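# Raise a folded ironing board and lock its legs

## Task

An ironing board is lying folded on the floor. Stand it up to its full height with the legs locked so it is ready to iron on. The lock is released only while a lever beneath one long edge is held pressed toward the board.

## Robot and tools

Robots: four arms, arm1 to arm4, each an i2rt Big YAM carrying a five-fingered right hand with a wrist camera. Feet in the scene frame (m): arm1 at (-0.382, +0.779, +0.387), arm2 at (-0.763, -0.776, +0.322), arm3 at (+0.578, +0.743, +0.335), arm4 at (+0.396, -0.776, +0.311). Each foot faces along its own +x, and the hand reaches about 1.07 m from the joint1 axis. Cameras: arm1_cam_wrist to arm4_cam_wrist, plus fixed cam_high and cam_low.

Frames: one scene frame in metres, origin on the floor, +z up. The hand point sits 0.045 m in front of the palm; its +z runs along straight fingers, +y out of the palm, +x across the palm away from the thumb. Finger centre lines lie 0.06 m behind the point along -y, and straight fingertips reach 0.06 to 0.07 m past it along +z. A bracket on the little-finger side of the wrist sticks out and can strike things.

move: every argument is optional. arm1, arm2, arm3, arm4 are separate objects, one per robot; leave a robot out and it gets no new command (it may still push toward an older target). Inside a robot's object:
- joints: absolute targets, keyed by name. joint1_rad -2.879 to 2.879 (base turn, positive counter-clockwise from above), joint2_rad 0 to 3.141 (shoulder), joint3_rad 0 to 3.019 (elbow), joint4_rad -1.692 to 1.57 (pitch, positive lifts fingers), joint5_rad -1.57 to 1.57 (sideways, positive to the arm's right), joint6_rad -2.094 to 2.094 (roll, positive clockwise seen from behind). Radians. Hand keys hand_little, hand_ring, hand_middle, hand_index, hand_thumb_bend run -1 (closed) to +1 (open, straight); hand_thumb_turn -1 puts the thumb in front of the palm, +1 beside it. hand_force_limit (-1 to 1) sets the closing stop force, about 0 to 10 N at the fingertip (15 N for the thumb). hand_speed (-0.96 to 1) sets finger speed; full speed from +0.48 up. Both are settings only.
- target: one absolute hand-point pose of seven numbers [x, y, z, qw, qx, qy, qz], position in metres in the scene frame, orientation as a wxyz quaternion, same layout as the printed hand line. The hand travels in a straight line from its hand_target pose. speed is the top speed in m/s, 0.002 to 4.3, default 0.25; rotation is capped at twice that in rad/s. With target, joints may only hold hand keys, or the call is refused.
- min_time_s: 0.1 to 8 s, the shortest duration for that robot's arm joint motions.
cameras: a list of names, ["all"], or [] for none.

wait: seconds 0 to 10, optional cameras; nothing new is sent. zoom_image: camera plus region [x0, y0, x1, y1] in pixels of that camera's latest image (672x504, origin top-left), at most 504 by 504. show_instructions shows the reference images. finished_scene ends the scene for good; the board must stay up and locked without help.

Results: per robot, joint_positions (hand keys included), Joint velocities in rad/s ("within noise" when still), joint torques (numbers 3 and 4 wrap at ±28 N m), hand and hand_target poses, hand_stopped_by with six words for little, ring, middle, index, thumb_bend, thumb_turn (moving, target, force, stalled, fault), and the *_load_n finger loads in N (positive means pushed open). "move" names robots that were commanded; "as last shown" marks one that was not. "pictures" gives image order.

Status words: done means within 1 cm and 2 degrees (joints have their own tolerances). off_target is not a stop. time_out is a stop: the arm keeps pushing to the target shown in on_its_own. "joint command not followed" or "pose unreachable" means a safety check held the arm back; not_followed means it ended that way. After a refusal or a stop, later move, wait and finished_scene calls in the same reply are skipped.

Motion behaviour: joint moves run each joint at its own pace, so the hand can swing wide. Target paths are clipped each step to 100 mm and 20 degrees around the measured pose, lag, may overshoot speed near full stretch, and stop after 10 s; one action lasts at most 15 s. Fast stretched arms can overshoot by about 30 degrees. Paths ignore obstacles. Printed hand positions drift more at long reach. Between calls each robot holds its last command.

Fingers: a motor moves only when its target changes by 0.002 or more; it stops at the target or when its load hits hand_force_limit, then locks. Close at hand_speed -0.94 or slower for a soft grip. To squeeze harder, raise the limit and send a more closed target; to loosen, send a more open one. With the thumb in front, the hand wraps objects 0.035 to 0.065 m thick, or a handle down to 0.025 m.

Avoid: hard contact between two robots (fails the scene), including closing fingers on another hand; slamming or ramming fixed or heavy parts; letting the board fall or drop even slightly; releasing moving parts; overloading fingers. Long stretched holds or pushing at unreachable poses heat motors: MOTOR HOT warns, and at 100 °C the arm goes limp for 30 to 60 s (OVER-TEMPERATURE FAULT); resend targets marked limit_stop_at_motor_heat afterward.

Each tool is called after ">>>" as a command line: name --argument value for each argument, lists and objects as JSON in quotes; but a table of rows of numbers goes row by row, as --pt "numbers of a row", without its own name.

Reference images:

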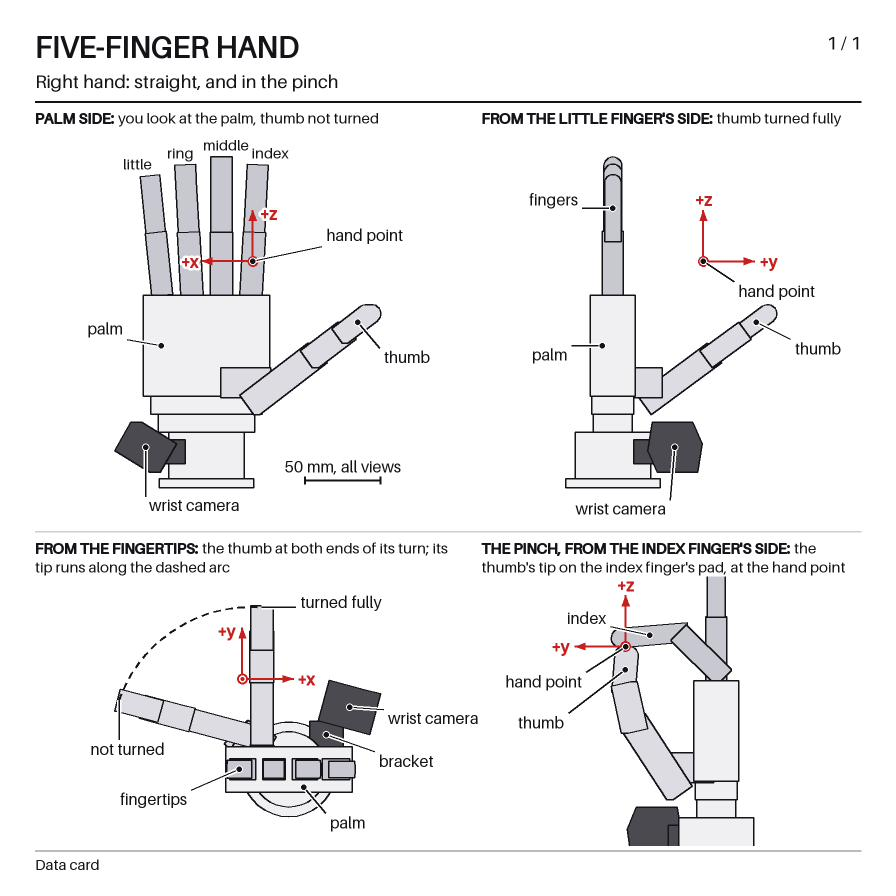

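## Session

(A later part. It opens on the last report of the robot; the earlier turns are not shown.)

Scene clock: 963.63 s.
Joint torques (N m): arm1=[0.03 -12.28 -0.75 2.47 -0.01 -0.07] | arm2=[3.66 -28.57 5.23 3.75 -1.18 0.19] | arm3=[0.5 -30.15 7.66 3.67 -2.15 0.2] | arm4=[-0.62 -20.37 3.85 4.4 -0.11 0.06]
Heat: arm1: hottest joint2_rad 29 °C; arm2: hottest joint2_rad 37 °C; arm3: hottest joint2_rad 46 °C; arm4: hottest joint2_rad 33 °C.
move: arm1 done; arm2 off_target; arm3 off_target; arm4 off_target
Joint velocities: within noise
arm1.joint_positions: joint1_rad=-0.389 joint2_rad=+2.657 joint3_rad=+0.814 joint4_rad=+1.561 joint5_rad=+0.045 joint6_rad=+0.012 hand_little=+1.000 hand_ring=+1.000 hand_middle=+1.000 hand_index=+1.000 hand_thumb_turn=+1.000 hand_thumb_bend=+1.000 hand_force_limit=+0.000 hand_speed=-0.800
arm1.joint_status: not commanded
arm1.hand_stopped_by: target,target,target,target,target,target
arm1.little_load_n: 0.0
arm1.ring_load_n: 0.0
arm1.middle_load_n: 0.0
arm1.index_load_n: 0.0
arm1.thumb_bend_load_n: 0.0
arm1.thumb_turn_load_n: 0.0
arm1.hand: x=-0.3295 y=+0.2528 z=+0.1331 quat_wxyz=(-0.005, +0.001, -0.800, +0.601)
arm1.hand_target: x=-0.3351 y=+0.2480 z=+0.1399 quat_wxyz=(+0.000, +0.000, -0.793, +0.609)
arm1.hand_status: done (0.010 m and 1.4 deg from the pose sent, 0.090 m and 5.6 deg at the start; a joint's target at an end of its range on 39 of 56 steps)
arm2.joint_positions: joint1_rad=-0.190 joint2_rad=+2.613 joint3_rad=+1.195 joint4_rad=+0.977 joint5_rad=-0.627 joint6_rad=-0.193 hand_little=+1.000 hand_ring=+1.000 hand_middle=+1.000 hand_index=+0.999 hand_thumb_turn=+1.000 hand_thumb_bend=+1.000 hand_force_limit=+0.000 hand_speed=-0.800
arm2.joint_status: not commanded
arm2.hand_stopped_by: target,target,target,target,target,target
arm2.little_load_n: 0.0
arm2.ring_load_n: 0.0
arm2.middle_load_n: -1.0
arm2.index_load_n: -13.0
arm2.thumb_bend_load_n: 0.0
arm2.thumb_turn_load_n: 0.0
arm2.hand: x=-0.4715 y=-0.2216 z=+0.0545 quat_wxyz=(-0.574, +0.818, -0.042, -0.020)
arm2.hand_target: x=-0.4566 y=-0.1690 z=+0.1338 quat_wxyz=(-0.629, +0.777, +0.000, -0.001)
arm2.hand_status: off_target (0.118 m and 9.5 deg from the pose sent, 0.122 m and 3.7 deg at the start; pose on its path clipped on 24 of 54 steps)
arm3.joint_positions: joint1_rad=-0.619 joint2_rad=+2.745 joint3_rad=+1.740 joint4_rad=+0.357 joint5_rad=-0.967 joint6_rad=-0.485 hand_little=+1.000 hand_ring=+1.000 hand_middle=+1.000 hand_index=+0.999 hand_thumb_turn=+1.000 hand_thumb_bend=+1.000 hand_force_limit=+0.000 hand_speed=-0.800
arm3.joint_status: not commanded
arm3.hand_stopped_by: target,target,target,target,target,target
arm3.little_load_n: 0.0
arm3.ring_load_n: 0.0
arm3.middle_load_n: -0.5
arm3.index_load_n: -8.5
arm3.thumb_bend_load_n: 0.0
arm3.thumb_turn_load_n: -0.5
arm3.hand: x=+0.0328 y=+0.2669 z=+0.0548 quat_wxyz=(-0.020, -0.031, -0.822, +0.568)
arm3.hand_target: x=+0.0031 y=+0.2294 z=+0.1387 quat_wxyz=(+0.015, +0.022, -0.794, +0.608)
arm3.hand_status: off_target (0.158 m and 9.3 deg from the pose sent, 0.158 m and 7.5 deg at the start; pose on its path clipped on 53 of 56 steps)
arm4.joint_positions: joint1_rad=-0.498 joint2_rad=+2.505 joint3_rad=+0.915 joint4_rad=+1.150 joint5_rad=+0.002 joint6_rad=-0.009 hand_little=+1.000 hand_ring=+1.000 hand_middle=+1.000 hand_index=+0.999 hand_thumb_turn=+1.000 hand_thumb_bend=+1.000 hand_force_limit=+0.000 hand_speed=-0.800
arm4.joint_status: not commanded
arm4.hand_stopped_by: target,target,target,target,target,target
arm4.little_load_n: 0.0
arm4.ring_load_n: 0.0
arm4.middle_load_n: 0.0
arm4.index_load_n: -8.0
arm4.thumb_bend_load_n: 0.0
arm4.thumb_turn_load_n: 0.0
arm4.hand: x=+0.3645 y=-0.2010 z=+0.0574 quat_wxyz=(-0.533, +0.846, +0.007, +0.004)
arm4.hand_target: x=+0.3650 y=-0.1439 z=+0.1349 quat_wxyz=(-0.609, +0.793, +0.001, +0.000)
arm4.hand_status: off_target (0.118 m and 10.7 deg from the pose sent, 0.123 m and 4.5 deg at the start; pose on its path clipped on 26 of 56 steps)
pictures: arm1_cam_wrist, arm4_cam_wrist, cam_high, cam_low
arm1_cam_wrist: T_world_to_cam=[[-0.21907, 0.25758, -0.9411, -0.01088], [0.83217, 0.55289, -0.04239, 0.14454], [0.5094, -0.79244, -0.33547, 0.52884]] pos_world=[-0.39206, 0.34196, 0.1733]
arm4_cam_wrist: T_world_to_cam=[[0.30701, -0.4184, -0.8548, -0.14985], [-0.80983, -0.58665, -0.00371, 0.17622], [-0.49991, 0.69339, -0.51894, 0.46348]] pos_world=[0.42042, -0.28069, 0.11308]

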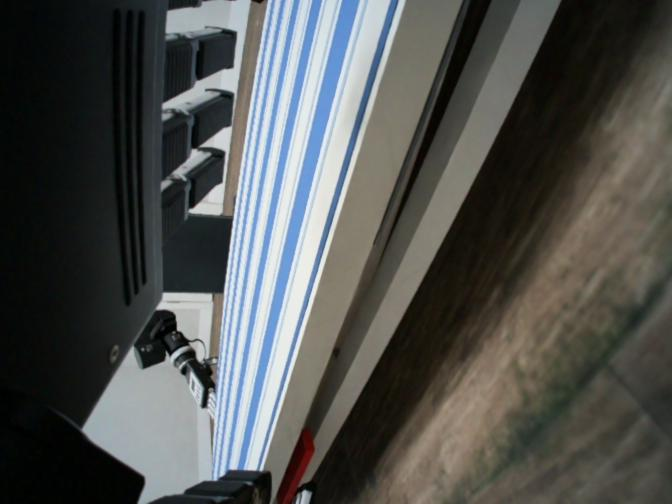

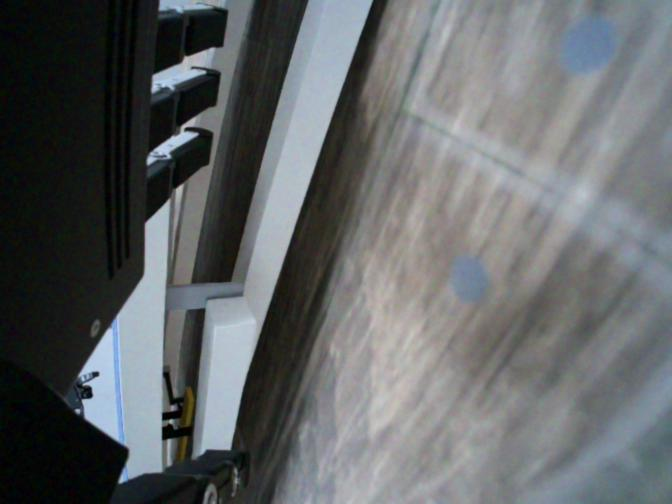

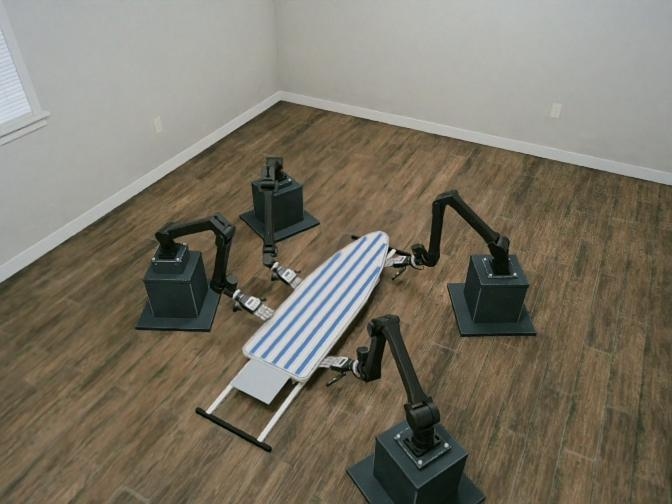

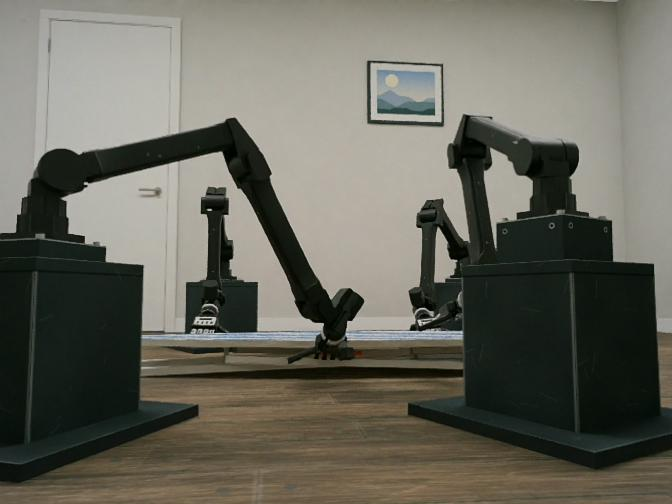

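>>> move --arm1 '{"target": [-0.335, 0.34, 0.12, 0, 0, 0.757, -0.653], "speed": 0.15}' --arm2 '{"target": [-0.455, -0.21, 0.02, 0.669, -0.743, 0, 0], "speed": 0.1}' --arm4 '{"target": [0.365, -0.19, 0.02, 0.669, -0.743, 0, 0], "speed": 0.1}' --arm3 '{"target": [0.0, 0.27, 0.02, 0, 0, 0.793, -0.609], "speed": 0.12}'

>>> move --arm1 '{"target": [-0.335, 0.34, 0.025, 0, 0, 0.757, -0.653], "speed": 0.15}' --arm2 '{"target": [-0.455, -0.26, 0.02, 0.669, -0.743, 0, 0], "speed": 0.15}' --arm4 '{"target": [0.365, -0.24, 0.02, 0.669, -0.743, 0, 0], "speed": 0.15}' --cameras '["cam_low", "arm1_cam_wrist", "cam_high", "arm4_cam_wrist", "arm2_cam_wrist"]'

Scene clock: 1040.53 s.
Joint torques (N m): arm1=[1.14 -10.64 -3.08 2.58 0.07 -0.06] | arm2=[-0.03 -19.84 3.43 3.03 -0.24 0.11] | arm3=[-2.26 -21.13 8.7 2.51 -0.68 0.13] | arm4=[-0.5 -12.81 1.1 2.86 -0.04 0.07]
Heat: arm1: hottest joint2_rad 30 °C; arm2: hottest joint2_rad 50 °C; arm3: hottest joint2_rad 43 °C; arm4: hottest joint2_rad 35 °C.
move: arm1 off_target; arm2 done; arm3 off_target; arm4 off_target
Joint velocities: within noise
arm1.joint_positions: joint1_rad=-0.389 joint2_rad=+2.657 joint3_rad=+0.650 joint4_rad=+1.561 joint5_rad=+0.049 joint6_rad=+0.012 hand_little=+1.000 hand_ring=+1.000 hand_middle=+1.000 hand_index=+1.000 hand_thumb_turn=+1.000 hand_thumb_bend=+1.000 hand_force_limit=+0.000 hand_speed=-0.800
arm1.joint_status: not commanded
arm1.hand_stopped_by: target,target,target,target,target,target
arm1.little_load_n: 0.0
arm1.ring_load_n: 0.0
arm1.middle_load_n: 0.0
arm1.index_load_n: 0.0
arm1.thumb_bend_load_n: 0.0
arm1.thumb_turn_load_n: 0.0
arm1.hand: x=-0.3346 y=+0.3362 z=+0.1171 quat_wxyz=(-0.001, +0.002, -0.846, +0.533)
arm1.hand_target: x=-0.3350 y=+0.3395 z=+0.1201 quat_wxyz=(+0.002, +0.007, -0.844, +0.536)
arm1.hand_status: off_target (0.005 m and 17.1 deg from the pose sent, 0.088 m and 7.8 deg at the start; a joint's target at an end of its range on 58 of 59 steps)
arm2.joint_positions: joint1_rad=-0.212 joint2_rad=+2.847 joint3_rad=+1.354 joint4_rad=+1.322 joint5_rad=-0.724 joint6_rad=-0.120 hand_little=+1.000 hand_ring=+1.000 hand_middle=+1.000 hand_index=+1.000 hand_thumb_turn=+1.000 hand_thumb_bend=+1.000 hand_force_limit=+0.000 hand_speed=-0.800
arm2.joint_status: not commanded
arm2.hand_stopped_by: target,target,target,target,target,target
arm2.little_load_n: 0.0
arm2.ring_load_n: 0.0
arm2.middle_load_n: 0.0
arm2.index_load_n: 0.0
arm2.thumb_bend_load_n: 0.0
arm2.thumb_turn_load_n: -0.5
arm2.hand: x=-0.4650 y=-0.2087 z=+0.0192 quat_wxyz=(-0.662, +0.749, +0.005, -0.006)
arm2.hand_target: x=-0.4551 y=-0.2103 z=+0.0200 quat_wxyz=(-0.669, +0.743, +0.000, +0.000)
arm2.hand_status: done (0.010 m and 1.4 deg from the pose sent, 0.040 m and 14.9 deg at the start)
arm3.joint_positions: joint1_rad=-0.641 joint2_rad=+2.892 joint3_rad=+1.880 joint4_rad=+0.448 joint5_rad=-1.045 joint6_rad=-0.474 hand_little=+1.000 hand_ring=+1.000 hand_middle=+1.000 hand_index=+1.000 hand_thumb_turn=+1.000 hand_thumb_bend=+1.000 hand_force_limit=+0.000 hand_speed=-0.800
arm3.joint_status: not commanded
arm3.hand_stopped_by: target,target,target,target,target,target
arm3.little_load_n: 0.0
arm3.ring_load_n: 0.0
arm3.middle_load_n: 0.0
arm3.index_load_n: 0.0
arm3.thumb_bend_load_n: 0.0
arm3.thumb_turn_load_n: -0.5
arm3.hand: x=+0.0191 y=+0.2685 z=+0.0140 quat_wxyz=(-0.015, -0.003, -0.800, +0.600)
arm3.hand_target: x=+0.0005 y=+0.2705 z=+0.0206 quat_wxyz=(+0.000, +0.000, -0.793, +0.609)
arm3.hand_status: off_target (0.020 m and 2.2 deg from the pose sent, 0.048 m and 7.2 deg at the start)
arm4.joint_positions: joint1_rad=-0.498 joint2_rad=+2.801 joint3_rad=+1.047 joint4_rad=+1.565 joint5_rad=-0.002 joint6_rad=-0.010 hand_little=+1.000 hand_ring=+1.000 hand_middle=+1.000 hand_index=+1.000 hand_thumb_turn=+1.000 hand_thumb_bend=+1.000 hand_force_limit=+0.000 hand_speed=-0.800
arm4.joint_status: not commanded
arm4.hand_stopped_by: target,target,target,target,target,target
arm4.little_load_n: 0.0
arm4.ring_load_n: 0.0
arm4.middle_load_n: 0.0
arm4.index_load_n: 0.0
arm4.thumb_bend_load_n: 0.0
arm4.thumb_turn_load_n: -0.5
arm4.hand: x=+0.3640 y=-0.1938 z=+0.0151 quat_wxyz=(-0.635, +0.773, +0.009, +0.003)
arm4.hand_target: x=+0.3650 y=-0.1896 z=+0.0200 quat_wxyz=(-0.644, +0.765, +0.002, -0.001)
arm4.hand_status: off_target (0.006 m and 5.3 deg from the pose sent, 0.039 m and 19.6 deg at the start; a joint's target at an end of its range on 30 of 59 steps)
pictures: none

Scene clock: 1042.03 s.
Joint torques (N m): arm1=[0.56 -10.4 -2.21 2.48 -0.06 -0.06] | arm2=[0.09 -18.14 1.59 3.14 -0.2 -0.06] | arm3=[-2.2 -21.07 8.7 2.5 -0.68 0.14] | arm4=[-0.62 -14.21 -0.83 2.76 -0.04 0.03]
Heat: arm1: hottest joint2_rad 30 °C; arm2: hottest joint2_rad 49 °C; arm3: hottest joint2_rad 43 °C; arm4: hottest joint2_rad 35 °C.
move: arm1 off_target; arm2 done; arm4 off_target
Joint velocities: within noise
arm1.joint_positions: joint1_rad=-0.389 joint2_rad=+2.903 joint3_rad=+0.849 joint4_rad=+1.564 joint5_rad=+0.049 joint6_rad=+0.012 hand_little=+1.000 hand_ring=+1.000 hand_middle=+1.000 hand_index=+1.000 hand_thumb_turn=+1.000 hand_thumb_bend=+1.000 hand_force_limit=+0.000 hand_speed=-0.800
arm1.joint_status: not commanded
arm1.hand_stopped_by: target,target,target,target,target,target
arm1.little_load_n: 0.0
arm1.ring_load_n: 0.0
arm1.middle_load_n: 0.0
arm1.index_load_n: 0.0
arm1.thumb_bend_load_n: 0.0
arm1.thumb_turn_load_n: 0.0
arm1.hand: x=-0.3341 y=+0.3422 z=+0.0231 quat_wxyz=(+0.000, +0.003, -0.857, +0.515)
arm1.hand_target: x=-0.3350 y=+0.3395 z=+0.0250 quat_wxyz=(+0.002, +0.006, -0.853, +0.522)
arm1.hand_status: off_target (0.003 m and 19.6 deg from the pose sent, 0.092 m and 17.1 deg at the start; a joint's target at an end of its range on 45 of 45 steps)
arm2.joint_positions: joint1_rad=-0.283 joint2_rad=+2.847 joint3_rad=+1.273 joint4_rad=+1.405 joint5_rad=-0.793 joint6_rad=-0.120 hand_little=+1.000 hand_ring=+1.000 hand_middle=+1.000 hand_index=+1.000 hand_thumb_turn=+1.000 hand_thumb_bend=+1.000 hand_force_limit=+0.000 hand_speed=-0.800
arm2.joint_status: not commanded
arm2.hand_stopped_by: target,target,target,target,target,target
arm2.little_load_n: 0.0
arm2.ring_load_n: 0.0
arm2.middle_load_n: 0.0
arm2.index_load_n: 0.0
arm2.thumb_bend_load_n: 0.0
arm2.thumb_turn_load_n: -0.5
arm2.hand: x=-0.4611 y=-0.2541 z=+0.0199 quat_wxyz=(-0.666, +0.746, +0.001, -0.008)
arm2.hand_target: x=-0.4550 y=-0.2600 z=+0.0199 quat_wxyz=(-0.669, +0.743, +0.000, +0.000)
arm2.hand_status: done (0.008 m and 1.0 deg from the pose sent, 0.052 m and 1.3 deg at the start)
arm3: as last shown
arm4.joint_positions: joint1_rad=-0.498 joint2_rad=+2.792 joint3_rad=+0.924 joint4_rad=+1.565 joint5_rad=-0.010 joint6_rad=-0.010 hand_little=+1.000 hand_ring=+1.000 hand_middle=+1.000 hand_index=+1.000 hand_thumb_turn=+1.000 hand_thumb_bend=+1.000 hand_force_limit=+0.000 hand_speed=-0.800
arm4.joint_status: not commanded
arm4.hand_stopped_by: target,target,target,target,target,target
arm4.little_load_n: 0.0
arm4.ring_load_n: 0.0
arm4.middle_load_n: 0.0
arm4.index_load_n: 0.0
arm4.thumb_bend_load_n: 0.0
arm4.thumb_turn_load_n: 0.0
arm4.hand: x=+0.3628 y=-0.2508 z=+0.0015 quat_wxyz=(-0.590, +0.807, +0.011, +0.000)
arm4.hand_target: x=+0.3650 y=-0.2394 z=+0.0197 quat_wxyz=(-0.607, +0.795, +0.005, -0.002)
arm4.hand_status: off_target (0.022 m and 11.8 deg from the pose sent, 0.047 m and 5.3 deg at the start; a joint's target at an end of its range on 45 of 45 steps)
pictures: arm1_cam_wrist, arm2_cam_wrist, arm4_cam_wrist, cam_high, cam_low
arm1_cam_wrist: T_world_to_cam=[[-0.22982, 0.44535, -0.86536, -0.20797], [0.83325, 0.54947, 0.06149, 0.09342], [0.50287, -0.70693, -0.49737, 0.53733]] pos_world=[-0.39585, 0.42114, 0.08154]
arm2_cam_wrist: T_world_to_cam=[[0.28836, -0.09064, -0.95322, 0.12986], [-0.79193, -0.58215, -0.18421, -0.51755], [-0.53823, 0.80801, -0.23965, 0.08101]] pos_world=[-0.40371, -0.35498, 0.04786]
arm4_cam_wrist: T_world_to_cam=[[0.30772, -0.29322, -0.90517, -0.18679], [-0.8026, -0.59094, -0.08142, 0.14188], [-0.51102, 0.75154, -0.41718, 0.48655]] pos_world=[0.41999, -0.33659, 0.04545]

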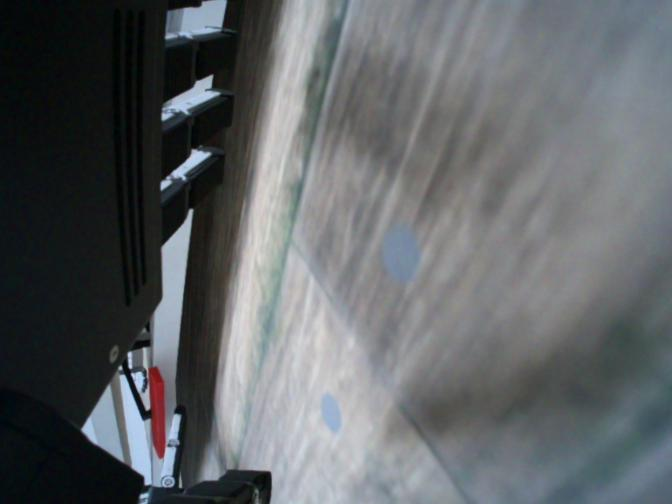

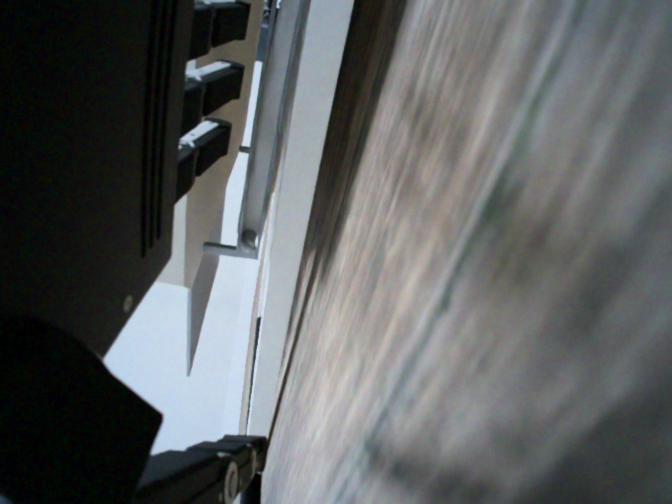

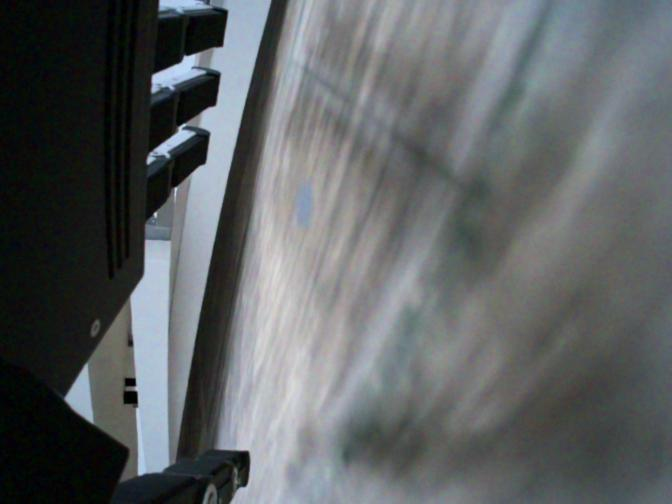

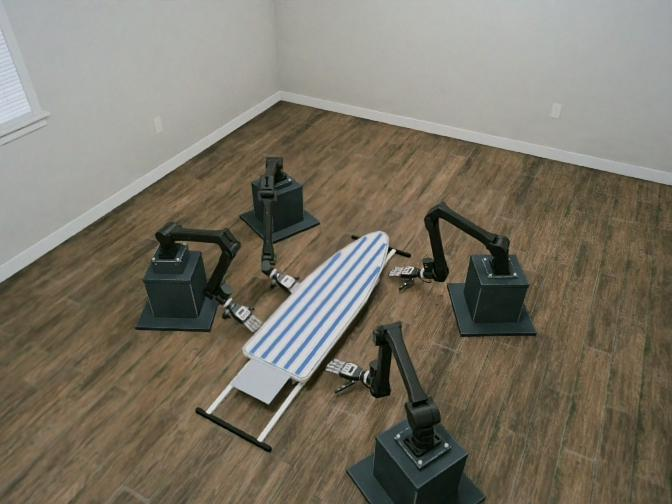

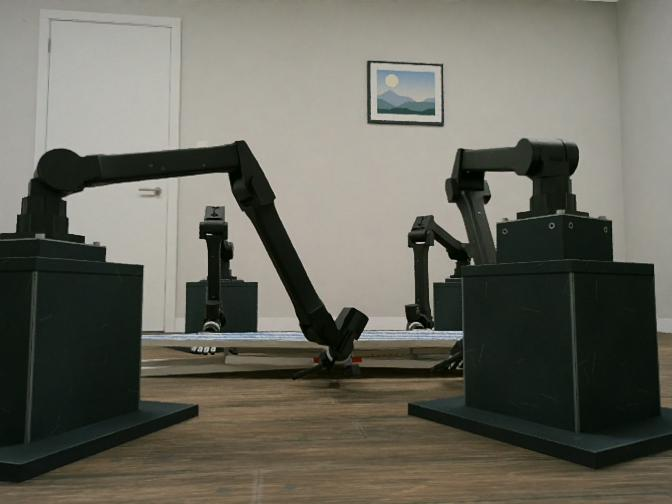

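>>> move --cameras '["all"]'

Scene clock: 1071.10 s.
Joint torques (N m): arm1=[0.73 -10.46 -2.19 2.44 -0.06 -0.06] | arm2=[0.73 -18.67 1.58 2.92 -0.22 -0.04] | arm3=[-2.26 -21.13 8.69 2.5 -0.68 0.14] | arm4=[-0.5 -14.21 -0.8 2.74 -0.04 0.03]
Heat: arm1: hottest joint2_rad 29 °C; arm2: hottest joint2_rad 45 °C; arm3: hottest joint2_rad 43 °C; arm4: hottest joint2_rad 35 °C.
Joint velocities: within noise
arm1.joint_positions: joint1_rad=-0.389 joint2_rad=+2.903 joint3_rad=+0.849 joint4_rad=+1.564 joint5_rad=+0.049 joint6_rad=+0.012 hand_little=+1.000 hand_ring=+1.000 hand_middle=+1.000 hand_index=+1.000 hand_thumb_turn=+1.000 hand_thumb_bend=+1.000 hand_force_limit=+0.000 hand_speed=-0.800
arm1.joint_status: not commanded
arm1.hand_stopped_by: target,target,target,target,target,target
arm1.little_load_n: 0.0
arm1.ring_load_n: 0.0
arm1.middle_load_n: 0.0
arm1.index_load_n: 0.0
arm1.thumb_bend_load_n: 0.0
arm1.thumb_turn_load_n: 0.0
arm1.hand: x=-0.3341 y=+0.3422 z=+0.0231 quat_wxyz=(+0.000, +0.003, -0.857, +0.515) (m; scene frame)
arm1.hand_target: x=-0.3350 y=+0.3395 z=+0.0250 quat_wxyz=(+0.002, +0.006, -0.853, +0.522) (m; scene frame)
arm1.hand_status: off_target (0.003 m and 19.6 deg from the pose sent, 0.092 m and 17.1 deg at the start; a joint's target at an end of its range on 45 of 45 steps)
arm2.joint_positions: joint1_rad=-0.283 joint2_rad=+2.847 joint3_rad=+1.273 joint4_rad=+1.405 joint5_rad=-0.793 joint6_rad=-0.120 hand_little=+1.000 hand_ring=+1.000 hand_middle=+1.000 hand_index=+1.000 hand_thumb_turn=+1.000 hand_thumb_bend=+1.000 hand_force_limit=+0.000 hand_speed=-0.800
arm2.joint_status: not commanded
arm2.hand_stopped_by: target,target,target,target,target,target
arm2.little_load_n: 0.0
arm2.ring_load_n: 0.0
arm2.middle_load_n: -0.5
arm2.index_load_n: 0.0
arm2.thumb_bend_load_n: 0.0
arm2.thumb_turn_load_n: -0.5
arm2.hand: x=-0.4611 y=-0.2541 z=+0.0199 quat_wxyz=(-0.666, +0.746, +0.001, -0.008) (m; scene frame)
arm2.hand_target: x=-0.4550 y=-0.2600 z=+0.0199 quat_wxyz=(-0.669, +0.743, +0.000, +0.000) (m; scene frame)
arm2.hand_status: done (0.008 m and 1.0 deg from the pose sent, 0.052 m and 1.3 deg at the start)
arm3.joint_positions: joint1_rad=-0.641 joint2_rad=+2.892 joint3_rad=+1.880 joint4_rad=+0.448 joint5_rad=-1.045 joint6_rad=-0.474 hand_little=+1.000 hand_ring=+1.000 hand_middle=+1.000 hand_index=+1.000 hand_thumb_turn=+1.000 hand_thumb_bend=+1.000 hand_force_limit=+0.000 hand_speed=-0.800
arm3.joint_status: not commanded
arm3.hand_stopped_by: target,target,target,target,target,target
arm3.little_load_n: 0.0
arm3.ring_load_n: 0.0
arm3.middle_load_n: 0.0
arm3.index_load_n: 0.0
arm3.thumb_bend_load_n: 0.0
arm3.thumb_turn_load_n: -0.5
arm3.hand: x=+0.0191 y=+0.2685 z=+0.0140 quat_wxyz=(-0.015, -0.003, -0.800, +0.600) (m; scene frame)
arm3.hand_target: x=+0.0005 y=+0.2705 z=+0.0206 quat_wxyz=(+0.000, +0.000, -0.793, +0.609) (m; scene frame)
arm3.hand_status: not commanded
arm4.joint_positions: joint1_rad=-0.498 joint2_rad=+2.792 joint3_rad=+0.924 joint4_rad=+1.565 joint5_rad=-0.010 joint6_rad=-0.010 hand_little=+1.000 hand_ring=+1.000 hand_middle=+1.000 hand_index=+1.000 hand_thumb_turn=+1.000 hand_thumb_bend=+1.000 hand_force_limit=+0.000 hand_speed=-0.800
arm4.joint_status: not commanded
arm4.hand_stopped_by: target,target,target,target,target,target
arm4.little_load_n: 0.0
arm4.ring_load_n: 0.0
arm4.middle_load_n: 0.0
arm4.index_load_n: 0.0
arm4.thumb_bend_load_n: -0.5
arm4.thumb_turn_load_n: 0.0
arm4.hand: x=+0.3628 y=-0.2508 z=+0.0015 quat_wxyz=(-0.590, +0.807, +0.011, +0.000) (m; scene frame)
arm4.hand_target: x=+0.3650 y=-0.2394 z=+0.0197 quat_wxyz=(-0.607, +0.795, +0.005, -0.002) (m; scene frame)
arm4.hand_status: off_target (0.022 m and 11.8 deg from the pose sent, 0.047 m and 5.3 deg at the start; a joint's target at an end of its range on 45 of 45 steps)
pictures: arm1_cam_wrist, arm2_cam_wrist, arm3_cam_wrist, arm4_cam_wrist, cam_high, cam_low
camera_calibration:
arm1_cam_wrist: T_world_to_cam=[[-0.22982, 0.44535, -0.86536, -0.20797], [0.83325, 0.54947, 0.06149, 0.09342], [0.50287, -0.70693, -0.49737, 0.53733]] pos_world=[-0.39585, 0.42114, 0.08154]
arm2_cam_wrist: T_world_to_cam=[[0.28836, -0.09064, -0.95322, 0.12986], [-0.79193, -0.58215, -0.18421, -0.51755], [-0.53823, 0.80801, -0.23965, 0.08101]] pos_world=[-0.40371, -0.35498, 0.04786]
arm3_cam_wrist: T_world_to_cam=[[-0.19328, 0.29303, -0.93636, -0.06305], [0.82897, 0.55928, 0.00392, -0.1653], [0.52484, -0.77546, -0.35101, 0.32155]] pos_world=[-0.04392, 0.36028, 0.05448]
arm4_cam_wrist: T_world_to_cam=[[0.30772, -0.29322, -0.90517, -0.18679], [-0.8026, -0.59094, -0.08142, 0.14188], [-0.51102, 0.75154, -0.41718, 0.48655]] pos_world=[0.41999, -0.33659, 0.04545]

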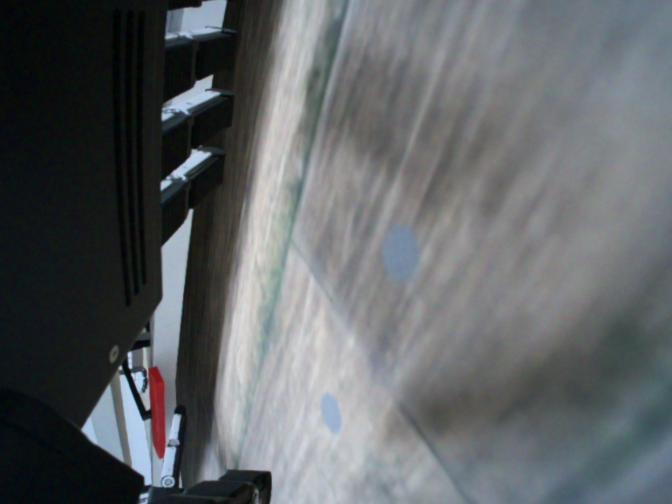

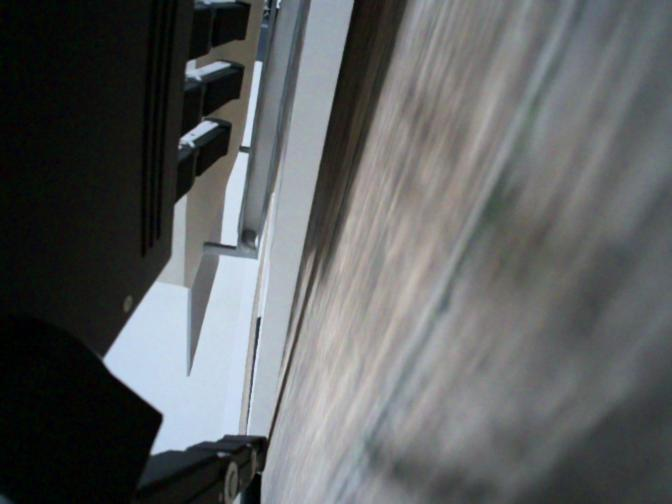

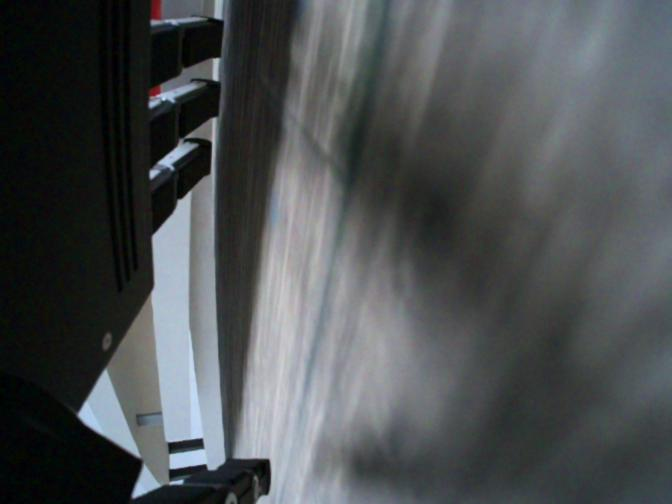

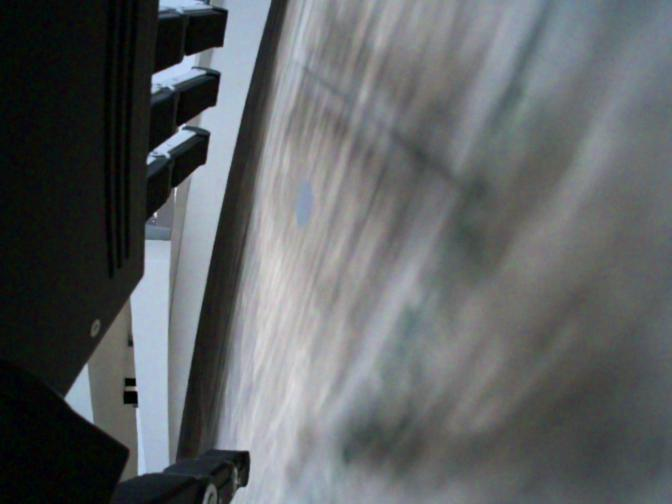

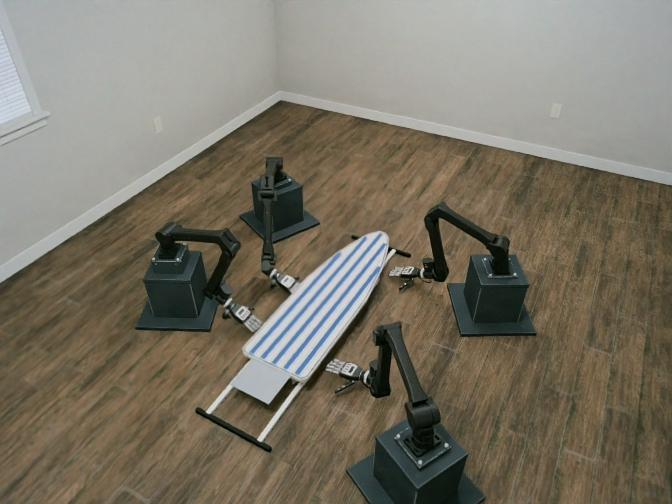

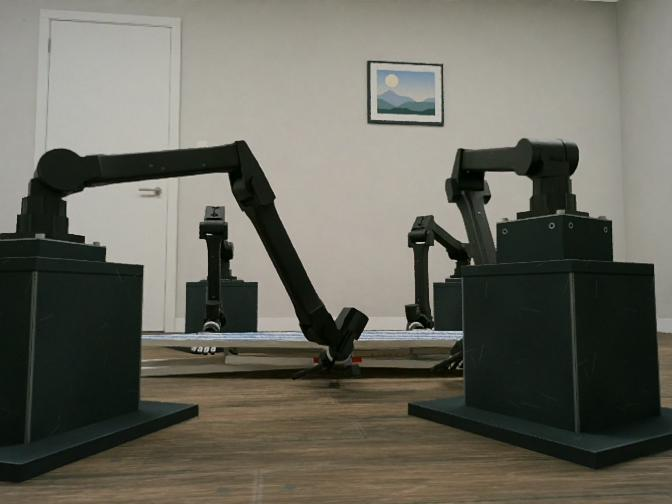

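>>> zoom_image --camera "arm2_cam_wrist" --region '[150, 0, 400, 250]'

>>> zoom_image --camera "arm4_cam_wrist" --region '[100, 0, 350, 250]'

>>> zoom_image --camera "cam_high" --region '[190, 220, 430, 460]'

Scaled by 2.016 from the camera's image (finer frame: 960x720).

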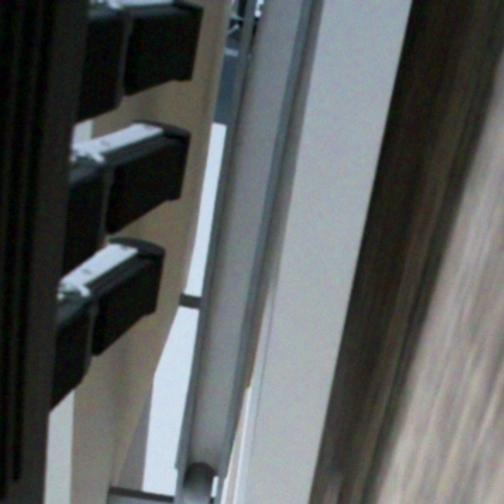

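Scaled by 2.016 from the camera's image (finer frame: 960x720).

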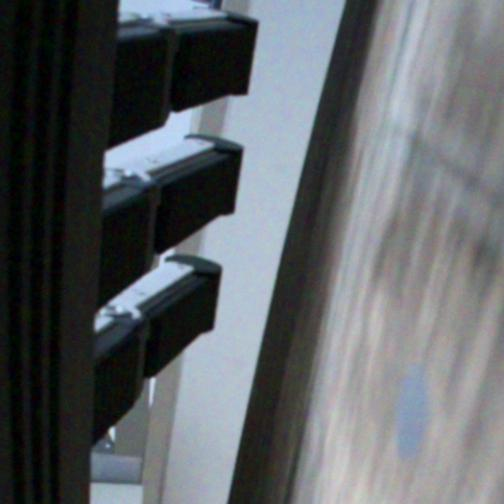

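Scaled by 2.100.

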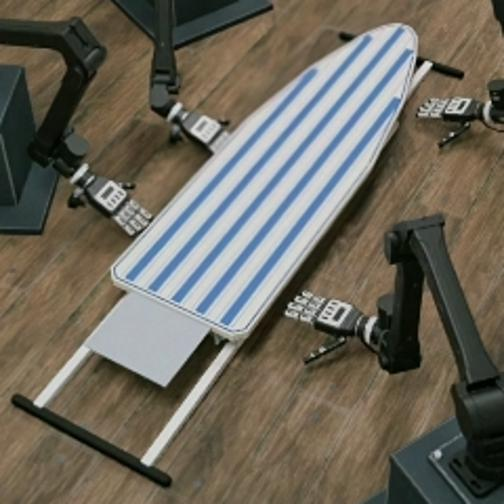

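>>> move --arm1 '{"target": [-0.25, 0.30, 0.03, 0, 0, 0.777, -0.629], "speed": 0.15}' --arm2 '{"target": [-0.455, -0.225, 0.002, 0.669, -0.743, 0, 0], "speed": 0.1}' --arm4 '{"target": [0.365, -0.215, 0.02, 0.65, -0.76, 0, 0], "speed": 0.1}' --cameras '["arm1_cam_wrist", "arm2_cam_wrist", "arm4_cam_wrist", "cam_low"]'

Scene clock: 1177.97 s.
Joint torques (N m): arm1=[1.32 -10.93 -1.32 2.51 0.15 0.14] | arm2=[2.96 -18.61 3.26 1.54 -0.01 0.07] | arm3=[-2.26 -21.13 8.69 2.51 -0.68 0.13] | arm4=[-0.32 -13.27 0.53 2.8 0.09 0.07]
Heat: arm1: hottest joint2_rad 28 °C; arm2: hottest joint2_rad 41 °C; arm3: hottest joint2_rad 42 °C; arm4: hottest joint2_rad 34 °C.
move: arm1 off_target; arm2 off_target; arm4 off_target
Joint velocities: within noise
arm1.joint_positions: joint1_rad=-0.123 joint2_rad=+2.908 joint3_rad=+0.967 joint4_rad=+1.564 joint5_rad=+0.332 joint6_rad=+0.086 hand_little=+1.000 hand_ring=+1.000 hand_middle=+1.000 hand_index=+1.000 hand_thumb_turn=+1.000 hand_thumb_bend=+1.000 hand_force_limit=+0.000 hand_speed=-0.800
arm1.joint_status: not commanded
arm1.hand_stopped_by: target,target,target,target,target,target
arm1.little_load_n: 0.0
arm1.ring_load_n: 0.0
arm1.middle_load_n: 0.0
arm1.index_load_n: 0.0
arm1.thumb_bend_load_n: 0.0
arm1.thumb_turn_load_n: 0.0
arm1.hand: x=-0.2515 y=+0.2978 z=+0.0309 quat_wxyz=(+0.018, +0.000, -0.821, +0.570)
arm1.hand_target: x=-0.2497 y=+0.2996 z=+0.0300 quat_wxyz=(+0.014, -0.004, -0.819, +0.574)
arm1.hand_status: off_target (0.003 m and 8.7 deg from the pose sent, 0.094 m and 16.0 deg at the start; a joint's target at an end of its range on 47 of 47 steps)
arm2.joint_positions: joint1_rad=-0.263 joint2_rad=+2.885 joint3_rad=+1.366 joint4_rad=+1.386 joint5_rad=-0.750 joint6_rad=-0.120 hand_little=+1.000 hand_ring=+1.000 hand_middle=+1.000 hand_index=+1.000 hand_thumb_turn=+1.000 hand_thumb_bend=+1.000 hand_force_limit=+0.000 hand_speed=-0.800
arm2.joint_status: not commanded
arm2.hand_stopped_by: target,target,target,target,target,target
arm2.little_load_n: 0.0
arm2.ring_load_n: 0.0
arm2.middle_load_n: 0.0
arm2.index_load_n: 0.0
arm2.thumb_bend_load_n: 0.0
arm2.thumb_turn_load_n: -0.5
arm2.hand: x=-0.4452 y=-0.2287 z=+0.0115 quat_wxyz=(-0.673, +0.739, +0.002, +0.012)
arm2.hand_target: x=-0.4550 y=-0.2254 z=+0.0023 quat_wxyz=(-0.669, +0.743, +0.000, +0.000)
arm2.hand_status: off_target (0.014 m and 1.5 deg from the pose sent, 0.035 m and 1.0 deg at the start)
arm3: as last shown
arm3.thumb_turn_load_n: 0.0
arm4.joint_positions: joint1_rad=-0.498 joint2_rad=+2.792 joint3_rad=+0.978 joint4_rad=+1.565 joint5_rad=-0.005 joint6_rad=-0.010 hand_little=+1.000 hand_ring=+1.000 hand_middle=+1.000 hand_index=+1.000 hand_thumb_turn=+1.000 hand_thumb_bend=+1.000 hand_force_limit=+0.000 hand_speed=-0.800
arm4.joint_status: not commanded
arm4.hand_stopped_by: target,target,target,target,target,target
arm4.little_load_n: 0.0
arm4.ring_load_n: 0.0
arm4.middle_load_n: 0.0
arm4.index_load_n: 0.0
arm4.thumb_bend_load_n: 0.0
arm4.thumb_turn_load_n: 0.0
arm4.hand: x=+0.3635 y=-0.2236 z=+0.0088 quat_wxyz=(-0.612, +0.791, +0.010, +0.002)
arm4.hand_target: x=+0.3651 y=-0.2146 z=+0.0200 quat_wxyz=(-0.625, +0.780, +0.002, -0.001)
arm4.hand_status: off_target (0.014 m and 5.8 deg from the pose sent, 0.040 m and 8.9 deg at the start; a joint's target at an end of its range on 46 of 46 steps)
arm1_cam_wrist: T_world_to_cam=[[-0.24621, 0.33357, -0.91, -0.13193], [0.84622, 0.53175, -0.03404, 0.05995], [0.47254, -0.77844, -0.4132, 0.4793]] pos_world=[-0.3097, 0.38523, 0.08003]
arm2_cam_wrist: T_world_to_cam=[[0.31461, -0.07818, -0.94599, 0.13405], [-0.79953, -0.559, -0.21971, -0.4894], [-0.51163, 0.82547, -0.23838, 0.08287]] pos_world=[-0.39107, -0.3315, 0.03904]
arm4_cam_wrist: T_world_to_cam=[[0.30756, -0.24495, -0.91946, -0.16137], [-0.80485, -0.58241, -0.11406, 0.16214], [-0.50757, 0.77511, -0.37628, 0.47317]] pos_world=[0.4203, -0.31185, 0.04816]

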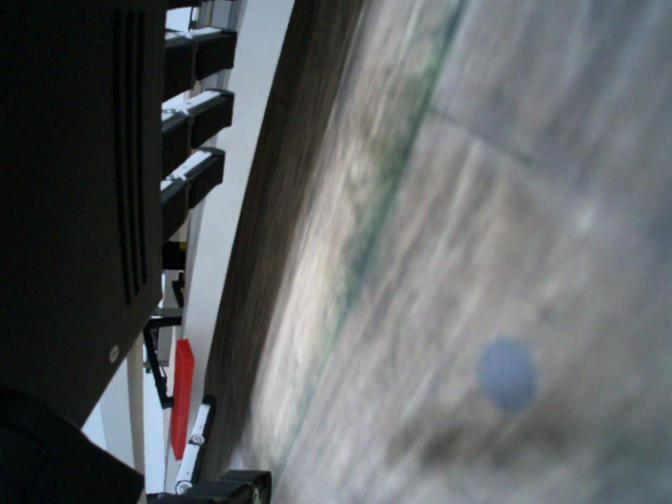

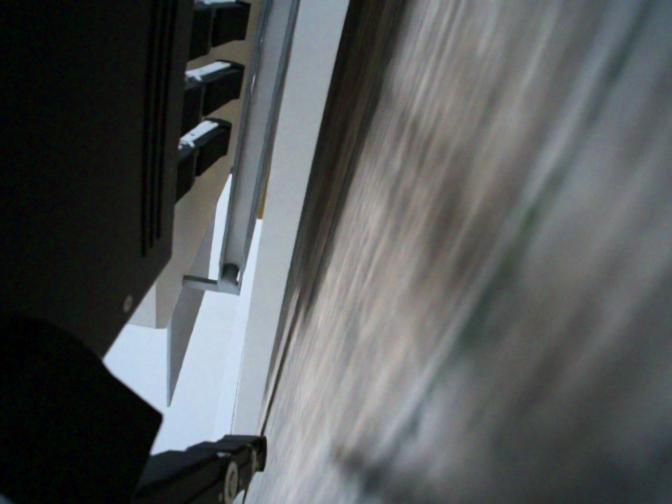

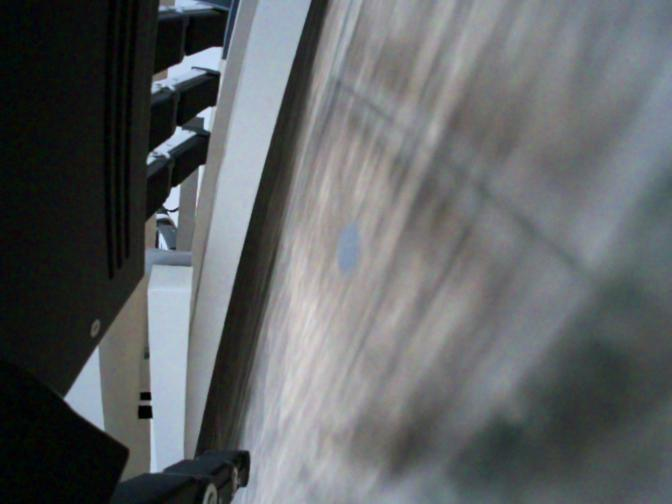

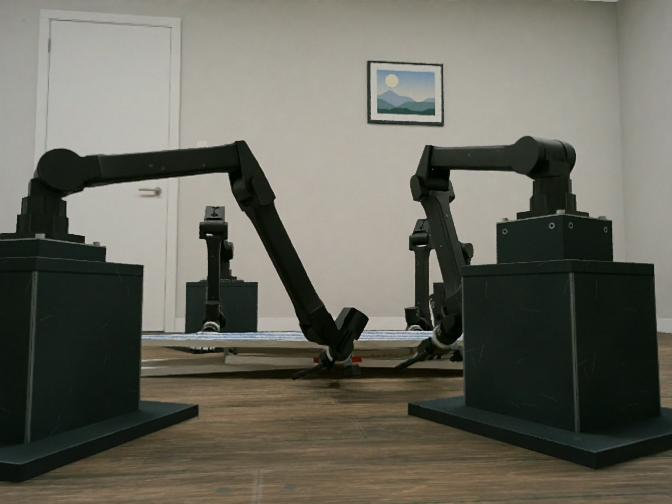

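>>> move --arm1 '{"target": [-0.255, 0.25, 0.03, 0, 0, 0.777, -0.629], "speed": 0.1}' --arm2 '{"target": [-0.46, -0.17, -0.004, 0.669, -0.743, 0, 0], "speed": 0.1}' --arm4 '{"target": [0.365, -0.165, 0.025, 0.65, -0.76, 0, 0], "speed": 0.1}' --cameras '["arm1_cam_wrist", "arm2_cam_wrist", "arm4_cam_wrist", "cam_low"]'

Scene clock: 1184.87 s.
Joint torques (N m): arm1=[0.09 -11.75 -0.5 2.54 -0.06 -0.08] | arm2=[3.84 -19.96 4.26 1.54 -0.01 0.1] | arm3=[-2.26 -21.07 8.69 2.5 -0.68 0.14] | arm4=[-0.26 -13.45 1.55 1.72 0.1 0.08]
Heat: arm1: hottest joint2_rad 28 °C; arm2: hottest joint2_rad 41 °C; arm3: hottest joint2_rad 42 °C; arm4: hottest joint2_rad 34 °C.
move: arm1 off_target; arm2 off_target; arm4 done
Joint velocities: within noise
arm1.joint_positions: joint1_rad=-0.169 joint2_rad=+2.930 joint3_rad=+1.083 joint4_rad=+1.564 joint5_rad=+0.268 joint6_rad=+0.071 hand_little=+1.000 hand_ring=+1.000 hand_middle=+1.000 hand_index=+1.000 hand_thumb_turn=+1.000 hand_thumb_bend=+1.000 hand_force_limit=+0.000 hand_speed=-0.800
arm1.joint_status: not commanded
arm1.hand_stopped_by: target,target,target,target,target,target
arm1.little_load_n: 0.0
arm1.ring_load_n: 0.0
arm1.middle_load_n: -0.5
arm1.index_load_n: 0.0
arm1.thumb_bend_load_n: 0.0
arm1.thumb_turn_load_n: -0.5
arm1.hand: x=-0.2492 y=+0.2485 z=+0.0323 quat_wxyz=(+0.000, -0.002, -0.797, +0.604)
arm1.hand_target: x=-0.2549 y=+0.2495 z=+0.0302 quat_wxyz=(+0.004, -0.001, -0.795, +0.607)
arm1.hand_status: off_target (0.006 m and 3.7 deg from the pose sent, 0.048 m and 8.7 deg at the start; a joint's target at an end of its range on 37 of 37 steps)
arm2.joint_positions: joint1_rad=-0.183 joint2_rad=+2.911 joint3_rad=+1.489 joint4_rad=+1.296 joint5_rad=-0.674 joint6_rad=-0.109 hand_little=+1.000 hand_ring=+1.000 hand_middle=+1.000 hand_index=+1.000 hand_thumb_turn=+1.000 hand_thumb_bend=+1.000 hand_force_limit=+0.000 hand_speed=-0.800
arm2.joint_status: not commanded
arm2.hand_stopped_by: target,target,target,target,target,target
arm2.little_load_n: 0.0
arm2.ring_load_n: 0.0
arm2.middle_load_n: 0.0
arm2.index_load_n: 0.0
arm2.thumb_bend_load_n: 0.0
arm2.thumb_turn_load_n: -0.5
arm2.hand: x=-0.4515 y=-0.1732 z=+0.0058 quat_wxyz=(-0.673, +0.740, +0.004, +0.011)
arm2.hand_target: x=-0.4602 y=-0.1705 z=-0.0037 quat_wxyz=(-0.669, +0.743, +0.000, +0.000)
arm2.hand_status: off_target (0.013 m and 1.5 deg from the pose sent, 0.062 m and 1.5 deg at the start)
arm3: as last shown
arm3.little_load_n: -0.5
arm3.middle_load_n: -0.5
arm3.thumb_turn_load_n: -0.5
arm4.joint_positions: joint1_rad=-0.498 joint2_rad=+2.792 joint3_rad=+1.098 joint4_rad=+1.545 joint5_rad=+0.000 joint6_rad=-0.008 hand_little=+1.000 hand_ring=+1.000 hand_middle=+1.000 hand_index=+1.000 hand_thumb_turn=+1.000 hand_thumb_bend=+1.000 hand_force_limit=+0.000 hand_speed=-0.800
arm4.joint_status: not commanded
arm4.hand_stopped_by: target,target,target,target,target,target
arm4.little_load_n: 0.0
arm4.ring_load_n: 0.0
arm4.middle_load_n: 0.0
arm4.index_load_n: 0.0
arm4.thumb_bend_load_n: 0.0
arm4.thumb_turn_load_n: 0.0
arm4.hand: x=+0.3640 y=-0.1673 z=+0.0252 quat_wxyz=(-0.650, +0.760, +0.007, +0.003)
arm4.hand_target: x=+0.3650 y=-0.1650 z=+0.0251 quat_wxyz=(-0.650, +0.760, +0.000, +0.000)
arm4.hand_status: done (0.002 m and 0.9 deg from the pose sent, 0.061 m and 5.8 deg at the start)
arm1_cam_wrist: T_world_to_cam=[[-0.22125, 0.25146, -0.94224, -0.08601], [0.83766, 0.54375, -0.05158, 0.07974], [0.49937, -0.80069, -0.33095, 0.45001]] pos_world=[-0.31055, 0.33859, 0.07201]
arm2_cam_wrist: T_world_to_cam=[[0.31618, -0.07779, -0.94551, 0.13568], [-0.79736, -0.56181, -0.22042, -0.46409], [-0.51405, 0.8236, -0.23966, 0.03111]] pos_world=[-0.39696, -0.2758, 0.03345]
arm4_cam_wrist: T_world_to_cam=[[0.30493, -0.15401, -0.93984, -0.116], [-0.80822, -0.56386, -0.16983, 0.20299], [-0.50378, 0.81139, -0.29641, 0.43863]] pos_world=[0.42041, -0.2593, 0.05547]

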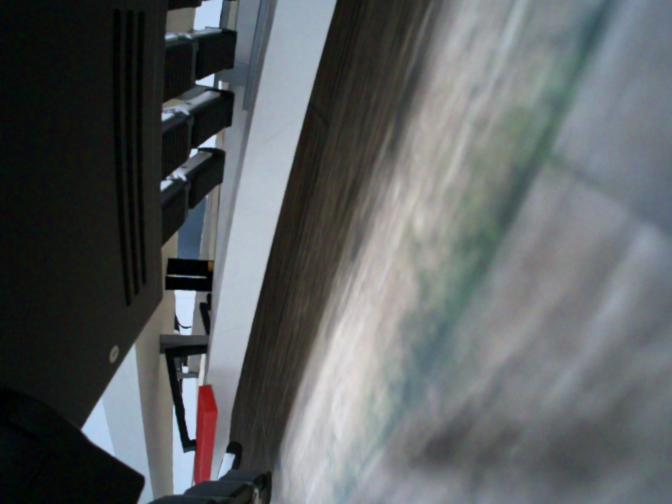

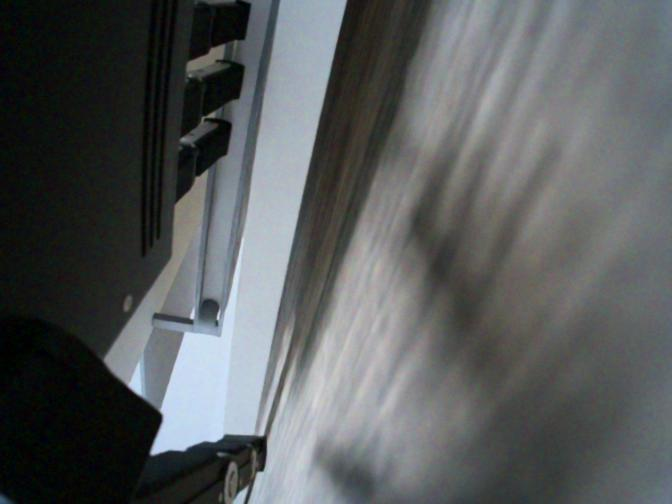

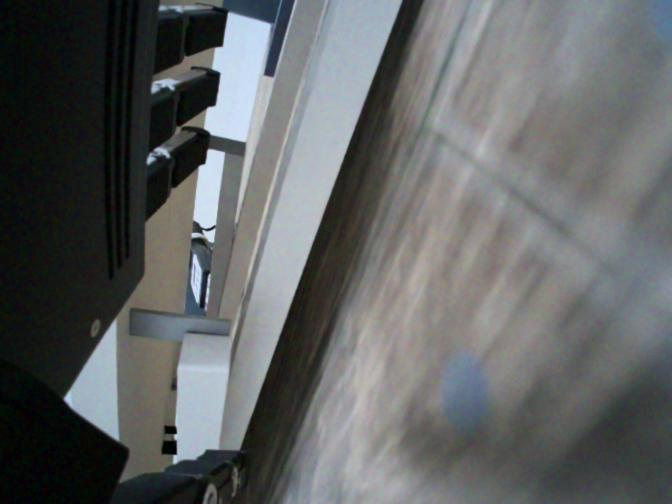

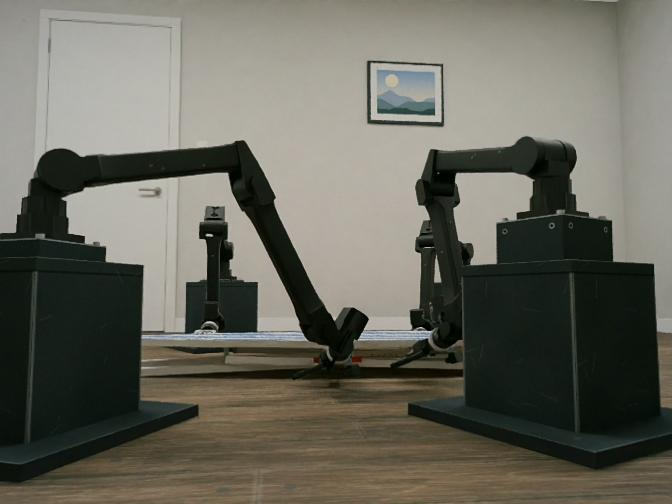

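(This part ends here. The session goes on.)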